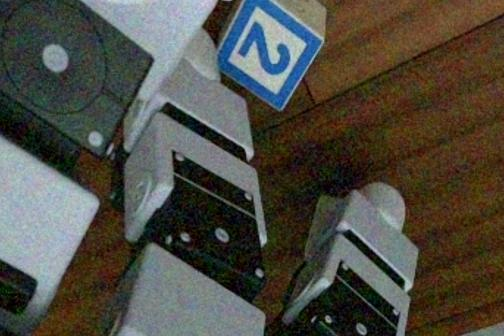

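>>> {"method": "execute_actions", "body": {
  "actions": [
    [[0,0,0,0,0,0,0.754,0.25,0.576,0.696,0.754,-0.17,0.576,0.696,-0.068,0,-0.299,-0.174,0.714,0.678,0.226,0.168,0.4,-0.85,-0.027,0.003,-0.02,0,0,0,0.754,0.2,0.576,0.696,0.754,-0.21,0.576,0.696,-0.068,0,-0.299,-0.174,0.714,0.678,0.226,0.168,0.4,-0.85]],
    [[0,0,0,0,0,0,0.754,0.25,0.576,0.696,0.754,-0.17,0.576,0.696,-0.068,0,-0.299,-0.174,0.714,0.678,0.226,0.168,0.4,-0.85,0,0,-0.03,0,0,0,0.754,0.2,0.576,0.696,0.754,-0.21,0.576,0.696,-0.068,0,-0.299,-0.174,0.714,0.678,0.226,0.168,0.4,-0.85]]
  ],
  "cameras": ["cam_right_wrist"]
}}

>>> {"method": "zoom_image", "body": {
  "camera": "cam_right_wrist",
  "region": [300, 20, 540, 180]
}}

Scene clock: 388.83 s.
left_arm: end_effector_position=(+0.1545, +0.3967, +0.2588) hand_goal=(+0.754, +0.250, +0.576, +0.696, +0.754, -0.170, +0.576, +0.696, -0.068, +0.000, -0.298, -0.174, +0.714, +0.678, +0.226, +0.168) hand_measured=(+0.752, +0.250, +0.576, +0.696, +0.752, -0.168, +0.576, +0.696, -0.058, +0.002, -0.292, -0.172, +0.714, +0.678, +0.222, +0.168) hand_current_ma=(-8, -1, +3, +0, -9, +6, +3, +0, +42, +5, +23, +12, -1, -3, -21, -2) hand_state=(goal, goal, goal, goal, goal, goal, goal, goal, goal, goal, goal, goal, goal, goal, goal, goal) hand_current_limit=0.40 hand_speed=-0.85 end_effector_quat_wxyz=(+0.017, +0.728, +0.685, -0.020) | right_arm: end_effector_position=(+0.4468, +0.0856, +0.1431) hand_goal=(+0.754, +0.200, +0.576, +0.696, +0.754, -0.210, +0.576, +0.696, -0.068, +0.000, -0.298, -0.174, +0.714, +0.678, +0.226, +0.168) hand_measured=(+0.752, +0.198, +0.576, +0.696, +0.752, -0.208, +0.576, +0.696, -0.052, +0.000, -0.292, -0.172, +0.714, +0.678, +0.224, +0.168) hand_current_ma=(+0, +0, +0, +0, +0, +0, +0, +0, +5, +0, +1, +0, +0, +0, +0, +0) hand_state=(goal, goal, goal, goal, goal, goal, goal, goal, goal, goal, goal, goal, goal, goal, goal, goal) hand_current_limit=0.40 hand_speed=-0.85 end_effector_quat_wxyz=(-0.001, -0.212, +0.977, -0.001)
Joint positions: left_arm=[1.396 1.379 1.358 -1.603 0.004 1.456] | right_arm=[0 1.592 1.282 -1.261 0.003 -1.998]
Joint torques (N m): left_arm=[0.44 -7.82 14.63 0.73 0.13 0.14] | right_arm=[0.15 -12.86 8.98 0.98 -0.31 -0.15]
Motor temperatures (°C): left_arm=[25 30 70 22 23 24] | right_arm=[25 30 50 26 25 26]
Heat: left arm: hottest elbow 70 °C; right arm: hottest elbow 50 °C.
Hand target: left_arm +0.1604, +0.4100, +0.2702; +0.008, +0.734, +0.679, -0.006 | right_arm +0.4462, +0.0918, +0.1390; +0.000, -0.223, +0.975, +0.000
Off the commanded pose: left_arm 0.019 m, 2 deg | right_arm 0.007 m, 1 deg.
Step readings (end_effector_position of left_arm | right_arm):
0: (+0.1545, +0.3967, +0.2588) | (+0.4613, +0.0844, +0.1808)
1: (+0.1545, +0.3967, +0.2588) | (+0.4611, +0.0844, +0.1805)
2: (+0.1545, +0.3967, +0.2588) | (+0.4611, +0.0844, +0.1791)
4: (+0.1545, +0.3967, +0.2588) | (+0.4591, +0.0846, +0.1727)
8: (+0.1545, +0.3967, +0.2588) | (+0.4475, +0.0851, +0.1579)
15: (+0.1545, +0.3967, +0.2588) | (+0.4457, +0.0856, +0.1542)
16: (+0.1545, +0.3967, +0.2588) | (+0.4459, +0.0856, +0.1542)
17: (+0.1545, +0.3967, +0.2588) | (+0.4466, +0.0856, +0.1535)
19: (+0.1545, +0.3967, +0.2588) | (+0.4483, +0.0856, +0.1510)
23: (+0.1545, +0.3967, +0.2588) | (+0.4467, +0.0856, +0.1450)
30: (+0.1545, +0.3967, +0.2588) | (+0.4466, +0.0856, +0.1431)
Images, in order (width x height): cam_right_wrist 896x504.

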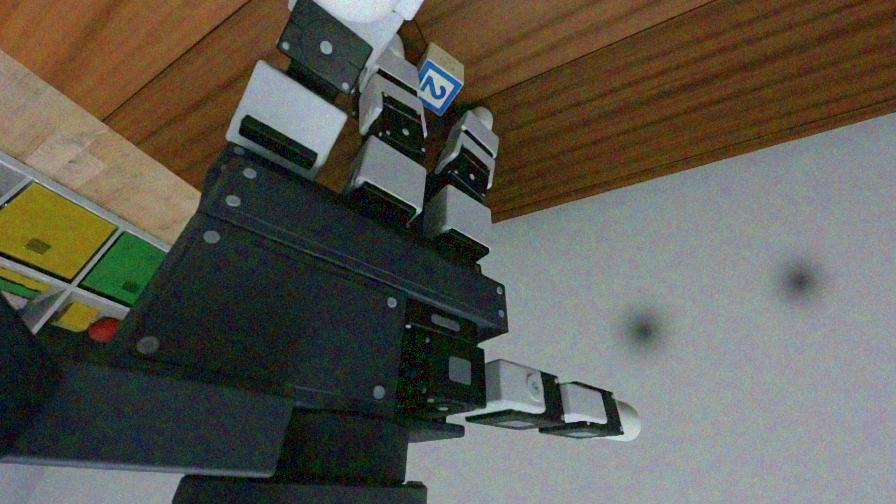

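Scaled by 2.100 from the camera's 896x504 image, which has a finer 1280x720 frame.

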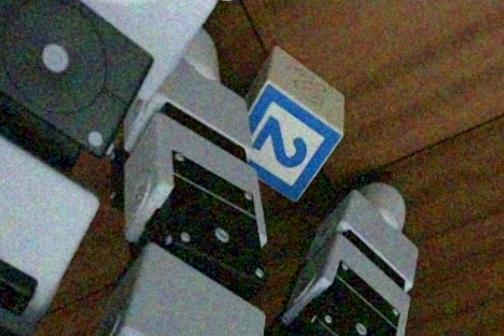

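>>> {"method": "execute_actions", "body": {
  "actions": [
    [[0,0,0,0,0,0,0.754,0.25,0.576,0.696,0.754,-0.17,0.576,0.696,-0.068,0,-0.299,-0.174,0.714,0.678,0.226,0.168,0.4,-0.85,0,0,-0.012,0,0,0,0.754,0.2,0.576,0.696,0.754,-0.21,0.576,0.696,-0.068,0,-0.299,-0.174,0.714,0.678,0.226,0.168,0.4,-0.85]],
    [[0,0,0,0,0,0,0.754,0.25,0.576,0.696,0.754,-0.17,0.576,0.696,-0.068,0,-0.299,-0.174,0.714,0.678,0.226,0.168,0.4,-0.85,0,0,0,0,0,0,0.754,0.06,0.576,0.696,0.754,-0.06,0.576,0.696,-0.068,0,-0.299,-0.174,0.714,0.678,0.226,0.168,0.4,-0.85]],
    [[0,0,0,0,0,0,0.754,0.25,0.576,0.696,0.754,-0.17,0.576,0.696,-0.068,0,-0.299,-0.174,0.714,0.678,0.226,0.168,0.4,-0.85,0,0,0,0,0,0,0.754,-0.2,0.576,0.696,0.754,0.2,0.576,0.696,-0.068,0,-0.299,-0.174,0.714,0.678,0.226,0.168,0.4,-0.85]],
    [[0,0,0,0,0,0,0.754,0.25,0.576,0.696,0.754,-0.17,0.576,0.696,-0.068,0,-0.299,-0.174,0.714,0.678,0.226,0.168,0.4,-0.85,0,0,0,0,0,0,0.754,-0.2,0.576,0.696,0.754,0.2,0.576,0.696,-0.068,0,-0.299,-0.174,0.714,0.678,0.226,0.168,0.4,-0.85]]
  ]
}}

Scene clock: 405.67 s.
left_arm: end_effector_position=(+0.1545, +0.3967, +0.2588) hand_goal=(+0.754, +0.250, +0.576, +0.696, +0.754, -0.170, +0.576, +0.696, -0.068, +0.000, -0.298, -0.174, +0.714, +0.678, +0.226, +0.168) hand_measured=(+0.752, +0.250, +0.576, +0.696, +0.752, -0.168, +0.576, +0.696, -0.058, +0.002, -0.292, -0.172, +0.714, +0.678, +0.222, +0.168) hand_current_ma=(-8, -1, +3, +0, -9, +6, +3, +0, +42, +5, +23, +12, -1, -3, -21, -2) hand_state=(goal, goal, goal, goal, goal, goal, goal, goal, goal, goal, goal, goal, goal, goal, goal, goal) hand_current_limit=0.40 hand_speed=-0.85 end_effector_quat_wxyz=(+0.017, +0.728, +0.685, -0.020) | right_arm: end_effector_position=(+0.4473, +0.0856, +0.1389) hand_goal=(+0.754, -0.200, +0.576, +0.696, +0.754, +0.200, +0.576, +0.696, -0.068, +0.000, -0.298, -0.174, +0.714, +0.678, +0.226, +0.168) hand_measured=(+0.760, +0.014, +0.578, +0.696, +0.744, -0.022, +0.574, +0.696, -0.052, +0.000, -0.292, -0.172, +0.714, +0.678, +0.224, +0.168) hand_current_ma=(+1, +385, +0, +0, -2, -385, +0, +0, +5, +0, +1, +0, +0, +0, +0, +0) hand_state=(goal, blocked, goal, goal, goal, blocked, goal, goal, goal, goal, goal, goal, goal, goal, goal, goal) hand_current_limit=0.40 hand_speed=-0.85 end_effector_quat_wxyz=(+0.003, -0.212, +0.977, -0.002)
Joint positions: left_arm=[1.396 1.379 1.358 -1.603 0.004 1.456] | right_arm=[0 1.592 1.27 -1.243 0.003 -1.998]
Joint torques (N m): left_arm=[0.44 -7.71 14.63 0.69 0.14 0.14] | right_arm=[0.15 -12.34 8.87 1.01 -0.31 -0.15]
Motor temperatures (°C): left_arm=[25 30 70 22 23 24] | right_arm=[25 30 49 26 24 26]
Heat: left arm: hottest elbow 70 °C; right arm: hottest elbow 49 °C.
Hand target: left_arm +0.1604, +0.4100, +0.2702; +0.008, +0.734, +0.679, -0.006 | right_arm +0.4463, +0.0918, +0.1319; +0.000, -0.223, +0.975, +0.000
Off the commanded pose: left_arm 0.019 m, 2 deg | right_arm 0.009 m, 1 deg.
Step readings (end_effector_position of left_arm | right_arm):
0: (+0.1545, +0.3967, +0.2588) | (+0.4468, +0.0856, +0.1431)
1: (+0.1545, +0.3967, +0.2588) | (+0.4469, +0.0856, +0.1431)
2: (+0.1545, +0.3967, +0.2588) | (+0.4473, +0.0856, +0.1430)
4: (+0.1545, +0.3967, +0.2588) | (+0.4479, +0.0856, +0.1419)
8: (+0.1545, +0.3967, +0.2588) | (+0.4472, +0.0856, +0.1396)
15: (+0.1545, +0.3967, +0.2588) | (+0.4472, +0.0856, +0.1389)
16: (+0.1545, +0.3967, +0.2588) | (+0.4472, +0.0856, +0.1389)
17: (+0.1545, +0.3967, +0.2588) | (+0.4472, +0.0856, +0.1389)
19: (+0.1545, +0.3967, +0.2588) | (+0.4473, +0.0856, +0.1389)
23: (+0.1545, +0.3967, +0.2588) | (+0.4473, +0.0856, +0.1389)
30: (+0.1545, +0.3967, +0.2588) | (+0.4473, +0.0856, +0.1389)
31: (+0.1545, +0.3967, +0.2588) | (+0.4473, +0.0856, +0.1389)
32: (+0.1545, +0.3967, +0.2588) | (+0.4473, +0.0856, +0.1389)
34: (+0.1545, +0.3967, +0.2588) | (+0.4473, +0.0856, +0.1389)
38: (+0.1545, +0.3967, +0.2588) | (+0.4473, +0.0856, +0.1389)
45: (+0.1545, +0.3967, +0.2588) | (+0.4473, +0.0856, +0.1389)
46: (+0.1545, +0.3967, +0.2588) | (+0.4473, +0.0856, +0.1389)
47: (+0.1545, +0.3967, +0.2588) | (+0.4473, +0.0856, +0.1389)
49: (+0.1545, +0.3967, +0.2588) | (+0.4473, +0.0856, +0.1389)
53: (+0.1545, +0.3967, +0.2588) | (+0.4473, +0.0856, +0.1389)
60: (+0.1545, +0.3967, +0.2588) | (+0.4473, +0.0856, +0.1389)

>>> {"method": "execute_actions", "body": {
  "actions": [
    [[0,0,0,0,0,0,0.754,0.25,0.576,0.696,0.754,-0.17,0.576,0.696,-0.068,0,-0.299,-0.174,0.714,0.678,0.226,0.168,0.4,-0.85,0,0,0.05,0,0,0,0.754,-0.2,0.576,0.696,0.754,0.2,0.576,0.696,-0.068,0,-0.299,-0.174,0.714,0.678,0.226,0.168,0.4,-0.85]],
    [[0,0,0,0,0,0,0.754,0.25,0.576,0.696,0.754,-0.17,0.576,0.696,-0.068,0,-0.299,-0.174,0.714,0.678,0.226,0.168,0.4,-0.85,0,0,0.08,0,0,0,0.754,-0.2,0.576,0.696,0.754,0.2,0.576,0.696,-0.068,0,-0.299,-0.174,0.714,0.678,0.226,0.168,0.4,-0.85]],
    [[0,0,0,0,0,0,0.754,0.25,0.576,0.696,0.754,-0.17,0.576,0.696,-0.068,0,-0.299,-0.174,0.714,0.678,0.226,0.168,0.4,-0.85,-0.059,0.0965,0.002,0,0,-0.0395,0.754,-0.2,0.576,0.696,0.754,0.2,0.576,0.696,-0.068,0,-0.299,-0.174,0.714,0.678,0.226,0.168,0.4,-0.85]],
    [[0,0,0,0,0,0,0.754,0.25,0.576,0.696,0.754,-0.17,0.576,0.696,-0.068,0,-0.299,-0.174,0.714,0.678,0.226,0.168,0.4,-0.85,-0.059,0.0965,0.002,0,0,-0.0395,0.754,-0.2,0.576,0.696,0.754,0.2,0.576,0.696,-0.068,0,-0.299,-0.174,0.714,0.678,0.226,0.168,0.4,-0.85]],
    [[0,0,0,0,0,0,0.754,0.25,0.576,0.696,0.754,-0.17,0.576,0.696,-0.068,0,-0.299,-0.174,0.714,0.678,0.226,0.168,0.4,-0.85,-0.059,0.0965,0.002,0,0,-0.0395,0.754,-0.2,0.576,0.696,0.754,0.2,0.576,0.696,-0.068,0,-0.299,-0.174,0.714,0.678,0.226,0.168,0.4,-0.85]],
    [[0,0,0,0,0,0,0.754,0.25,0.576,0.696,0.754,-0.17,0.576,0.696,-0.068,0,-0.299,-0.174,0.714,0.678,0.226,0.168,0.4,-0.85,-0.059,0.0965,0.002,0,0,-0.0395,0.754,-0.2,0.576,0.696,0.754,0.2,0.576,0.696,-0.068,0,-0.299,-0.174,0.714,0.678,0.226,0.168,0.4,-0.85]],
    [[0,0,0,0,0,0,0.754,0.25,0.576,0.696,0.754,-0.17,0.576,0.696,-0.068,0,-0.299,-0.174,0.714,0.678,0.226,0.168,0.4,-0.85,0,0,-0.05,0,0,0,0.754,-0.2,0.576,0.696,0.754,0.2,0.576,0.696,-0.068,0,-0.299,-0.174,0.714,0.678,0.226,0.168,0.4,-0.85]]
  ],
  "cameras": ["cam_high"]
}}

Scene clock: 434.63 s.
left_arm: end_effector_position=(+0.1545, +0.3967, +0.2588) hand_goal=(+0.754, +0.250, +0.576, +0.696, +0.754, -0.170, +0.576, +0.696, -0.068, +0.000, -0.298, -0.174, +0.714, +0.678, +0.226, +0.168) hand_measured=(+0.752, +0.250, +0.576, +0.696, +0.752, -0.168, +0.576, +0.696, -0.058, +0.002, -0.292, -0.172, +0.714, +0.678, +0.222, +0.168) hand_current_ma=(-8, -1, +3, +0, -9, +6, +3, +0, +42, +5, +23, +12, -1, -3, -21, -2) hand_state=(goal, goal, goal, goal, goal, goal, goal, goal, goal, goal, goal, goal, goal, goal, goal, goal) hand_current_limit=0.40 hand_speed=-0.85 end_effector_quat_wxyz=(+0.017, +0.728, +0.685, -0.020) | right_arm: end_effector_position=(+0.3017, +0.3214, +0.1875) hand_goal=(+0.754, -0.200, +0.576, +0.696, +0.754, +0.200, +0.576, +0.696, -0.068, +0.000, -0.298, -0.174, +0.714, +0.678, +0.226, +0.168) hand_measured=(+0.768, +0.010, +0.582, +0.696, +0.738, -0.022, +0.570, +0.696, -0.052, +0.000, -0.292, -0.172, +0.714, +0.678, +0.224, +0.168) hand_current_ma=(+4, +385, +0, +0, -5, -385, +0, +0, +5, +0, +1, +0, +0, +0, +0, +0) hand_state=(goal, blocked, goal, goal, goal, blocked, goal, goal, goal, goal, goal, goal, goal, goal, goal, goal) hand_current_limit=0.40 hand_speed=-0.85 end_effector_quat_wxyz=(-0.003, +0.018, +1.000, +0.001)
Joint positions: left_arm=[1.396 1.379 1.358 -1.603 0.004 1.456] | right_arm=[0.709 1.314 1.105 -1.366 -0.005 -0.826]
Joint torques (N m): left_arm=[0.44 -7.71 14.56 0.73 0.15 0.13] | right_arm=[-0.56 -8.53 9.66 1.11 0.11 0.06]
Motor temperatures (°C): left_arm=[25 30 70 22 23 24] | right_arm=[25 31 48 26 24 26]
Heat: left arm: hottest elbow 70 °C; right arm: hottest elbow 48 °C.
Hand target: left_arm +0.1604, +0.4100, +0.2702; +0.008, +0.734, +0.679, -0.006 | right_arm +0.3046, +0.3233, +0.1847; +0.000, +0.024, +1.000, +0.000
Off the commanded pose: left_arm 0.019 m, 2 deg | right_arm 0.005 m, 1 deg.
Step readings (end_effector_position of left_arm | right_arm):
0: (+0.1545, +0.3967, +0.2588) | (+0.4473, +0.0856, +0.1389)
1: (+0.1545, +0.3967, +0.2588) | (+0.4473, +0.0856, +0.1389)
2: (+0.1545, +0.3967, +0.2588) | (+0.4469, +0.0856, +0.1389)
4: (+0.1545, +0.3967, +0.2588) | (+0.4435, +0.0857, +0.1391)
8: (+0.1545, +0.3967, +0.2588) | (+0.4373, +0.0857, +0.1400)
15: (+0.1545, +0.3967, +0.2588) | (+0.4344, +0.0857, +0.1405)
16: (+0.1545, +0.3967, +0.2588) | (+0.4339, +0.0857, +0.1409)
17: (+0.1545, +0.3967, +0.2588) | (+0.4324, +0.0857, +0.1425)
19: (+0.1545, +0.3967, +0.2588) | (+0.4302, +0.0857, +0.1504)
23: (+0.1545, +0.3967, +0.2588) | (+0.4325, +0.0857, +0.1731)
30: (+0.1545, +0.3967, +0.2588) | (+0.4382, +0.0857, +0.1949)
31: (+0.1545, +0.3967, +0.2588) | (+0.4379, +0.0863, +0.1950)
32: (+0.1545, +0.3967, +0.2588) | (+0.4381, +0.0878, +0.1952)
34: (+0.1545, +0.3967, +0.2588) | (+0.4340, +0.0980, +0.1958)
38: (+0.1545, +0.3967, +0.2588) | (+0.4144, +0.1304, +0.2010)
45: (+0.1545, +0.3967, +0.2588) | (+0.4095, +0.1511, +0.2114)
46: (+0.1545, +0.3967, +0.2588) | (+0.4100, +0.1513, +0.2109)
47: (+0.1545, +0.3967, +0.2588) | (+0.4096, +0.1523, +0.2098)
49: (+0.1545, +0.3967, +0.2588) | (+0.4020, +0.1596, +0.2058)
53: (+0.1545, +0.3967, +0.2588) | (+0.3783, +0.1887, +0.2026)
60: (+0.1545, +0.3967, +0.2588) | (+0.3728, +0.2085, +0.2096)
61: (+0.1545, +0.3967, +0.2588) | (+0.3736, +0.2087, +0.2094)
62: (+0.1545, +0.3967, +0.2588) | (+0.3739, +0.2098, +0.2088)
64: (+0.1545, +0.3967, +0.2588) | (+0.3681, +0.2185, +0.2071)
68: (+0.1545, +0.3967, +0.2588) | (+0.3436, +0.2504, +0.2068)
75: (+0.1545, +0.3967, +0.2588) | (+0.3373, +0.2674, +0.2103)
76: (+0.1545, +0.3967, +0.2588) | (+0.3384, +0.2674, +0.2102)
77: (+0.1545, +0.3967, +0.2588) | (+0.3393, +0.2686, +0.2102)
79: (+0.1545, +0.3967, +0.2588) | (+0.3345, +0.2785, +0.2099)
83: (+0.1545, +0.3967, +0.2588) | (+0.3087, +0.3122, +0.2105)
90: (+0.1545, +0.3967, +0.2588) | (+0.3009, +0.3264, +0.2103)
91: (+0.1545, +0.3967, +0.2588) | (+0.3018, +0.3260, +0.2101)
92: (+0.1545, +0.3967, +0.2588) | (+0.3024, +0.3256, +0.2093)
94: (+0.1545, +0.3967, +0.2588) | (+0.3032, +0.3250, +0.2044)
98: (+0.1545, +0.3967, +0.2588) | (+0.3005, +0.3213, +0.1905)
105: (+0.1545, +0.3967, +0.2588) | (+0.3013, +0.3213, +0.1874)
Images, in order (width x height): cam_high 896x504.

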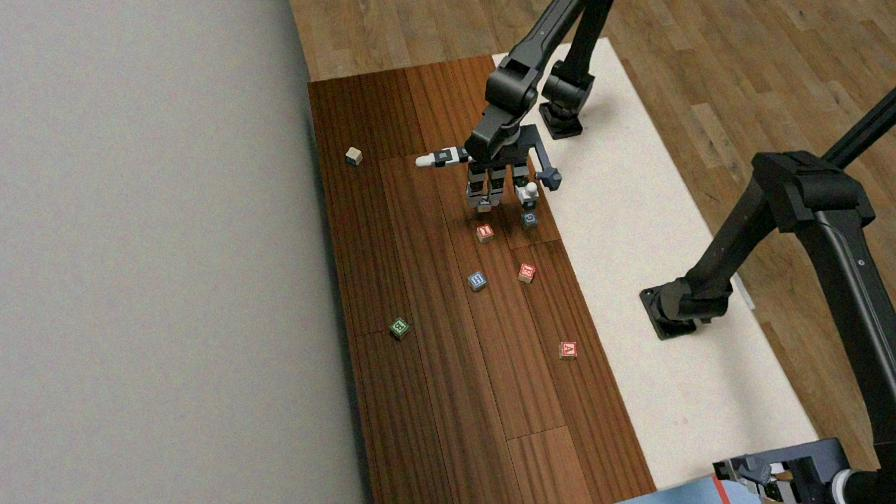

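>>> {"method": "execute_actions", "body": {
  "actions": [
    [[0,0,0,0,0,0,0.754,0.25,0.576,0.696,0.754,-0.17,0.576,0.696,-0.068,0,-0.299,-0.174,0.714,0.678,0.226,0.168,0.4,-0.85,-0.004,-0.014,-0.05,0,0,0,0.754,-0.2,0.576,0.696,0.754,0.2,0.576,0.696,-0.068,0,-0.299,-0.174,0.714,0.678,0.226,0.168,0.4,-0.85]],
    [[0,0,0,0,0,0,0.754,0.25,0.576,0.696,0.754,-0.17,0.576,0.696,-0.068,0,-0.299,-0.174,0.714,0.678,0.226,0.168,0.4,-0.85,0,0,-0.025,0,0,0,0.754,-0.2,0.576,0.696,0.754,0.2,0.576,0.696,-0.068,0,-0.299,-0.174,0.714,0.678,0.226,0.168,0.4,-0.85]]
  ]
}}

Scene clock: 447.67 s.
left_arm: end_effector_position=(+0.1545, +0.3967, +0.2588) hand_goal=(+0.754, +0.250, +0.576, +0.696, +0.754, -0.170, +0.576, +0.696, -0.068, +0.000, -0.298, -0.174, +0.714, +0.678, +0.226, +0.168) hand_measured=(+0.752, +0.250, +0.576, +0.696, +0.752, -0.168, +0.576, +0.696, -0.058, +0.002, -0.292, -0.172, +0.714, +0.678, +0.222, +0.168) hand_current_ma=(-8, -1, +3, +0, -9, +6, +3, +0, +42, +5, +23, +12, -1, -3, -21, -2) hand_state=(goal, goal, goal, goal, goal, goal, goal, goal, goal, goal, goal, goal, goal, goal, goal, goal) hand_current_limit=0.40 hand_speed=-0.85 end_effector_quat_wxyz=(+0.017, +0.728, +0.685, -0.020) | right_arm: end_effector_position=(+0.2969, +0.3171, +0.1493) hand_goal=(+0.754, -0.200, +0.576, +0.696, +0.754, +0.200, +0.576, +0.696, -0.068, +0.000, -0.298, -0.174, +0.714, +0.678, +0.226, +0.168) hand_measured=(+0.768, +0.010, +0.582, +0.696, +0.738, -0.022, +0.570, +0.696, -0.052, +0.000, -0.292, -0.172, +0.714, +0.678, +0.224, +0.168) hand_current_ma=(+4, +385, +0, +0, -5, -385, +0, +0, +5, +0, +1, +0, +0, +0, +0, +0) hand_state=(goal, blocked, goal, goal, goal, blocked, goal, goal, goal, goal, goal, goal, goal, goal, goal, goal) hand_current_limit=0.40 hand_speed=-0.85 end_effector_quat_wxyz=(+0.003, +0.018, +1.000, +0.006)
Joint positions: left_arm=[1.396 1.379 1.358 -1.603 0.004 1.456] | right_arm=[0.709 1.314 0.998 -1.243 -0.004 -0.825]
Joint torques (N m): left_arm=[0.26 -7.71 14.57 0.76 0.15 0.14] | right_arm=[-1.49 -7 9.21 1.17 0.09 -0.06]
Motor temperatures (°C): left_arm=[25 30 70 22 23 24] | right_arm=[25 30 46 26 24 26]
Heat: left arm: hottest elbow 70 °C; right arm: hottest elbow 46 °C.
Hand target: left_arm +0.1604, +0.4100, +0.2702; +0.008, +0.734, +0.679, -0.006 | right_arm +0.3023, +0.3149, +0.1397; +0.000, +0.023, +1.000, +0.000
Off the commanded pose: left_arm 0.019 m, 2 deg | right_arm 0.011 m, 1 deg.
Step readings (end_effector_position of left_arm | right_arm):
0: (+0.1545, +0.3967, +0.2588) | (+0.3017, +0.3214, +0.1875)
1: (+0.1545, +0.3967, +0.2588) | (+0.3018, +0.3215, +0.1872)
2: (+0.1545, +0.3967, +0.2588) | (+0.3024, +0.3219, +0.1861)
4: (+0.1545, +0.3967, +0.2588) | (+0.3026, +0.3221, +0.1793)
8: (+0.1545, +0.3967, +0.2588) | (+0.2961, +0.3164, +0.1613)
15: (+0.1545, +0.3967, +0.2588) | (+0.2957, +0.3161, +0.1572)
16: (+0.1545, +0.3967, +0.2588) | (+0.2960, +0.3163, +0.1573)
17: (+0.1545, +0.3967, +0.2588) | (+0.2964, +0.3167, +0.1571)
19: (+0.1545, +0.3967, +0.2588) | (+0.2978, +0.3178, +0.1559)
23: (+0.1545, +0.3967, +0.2588) | (+0.2968, +0.3170, +0.1507)
30: (+0.1545, +0.3967, +0.2588) | (+0.2968, +0.3170, +0.1492)


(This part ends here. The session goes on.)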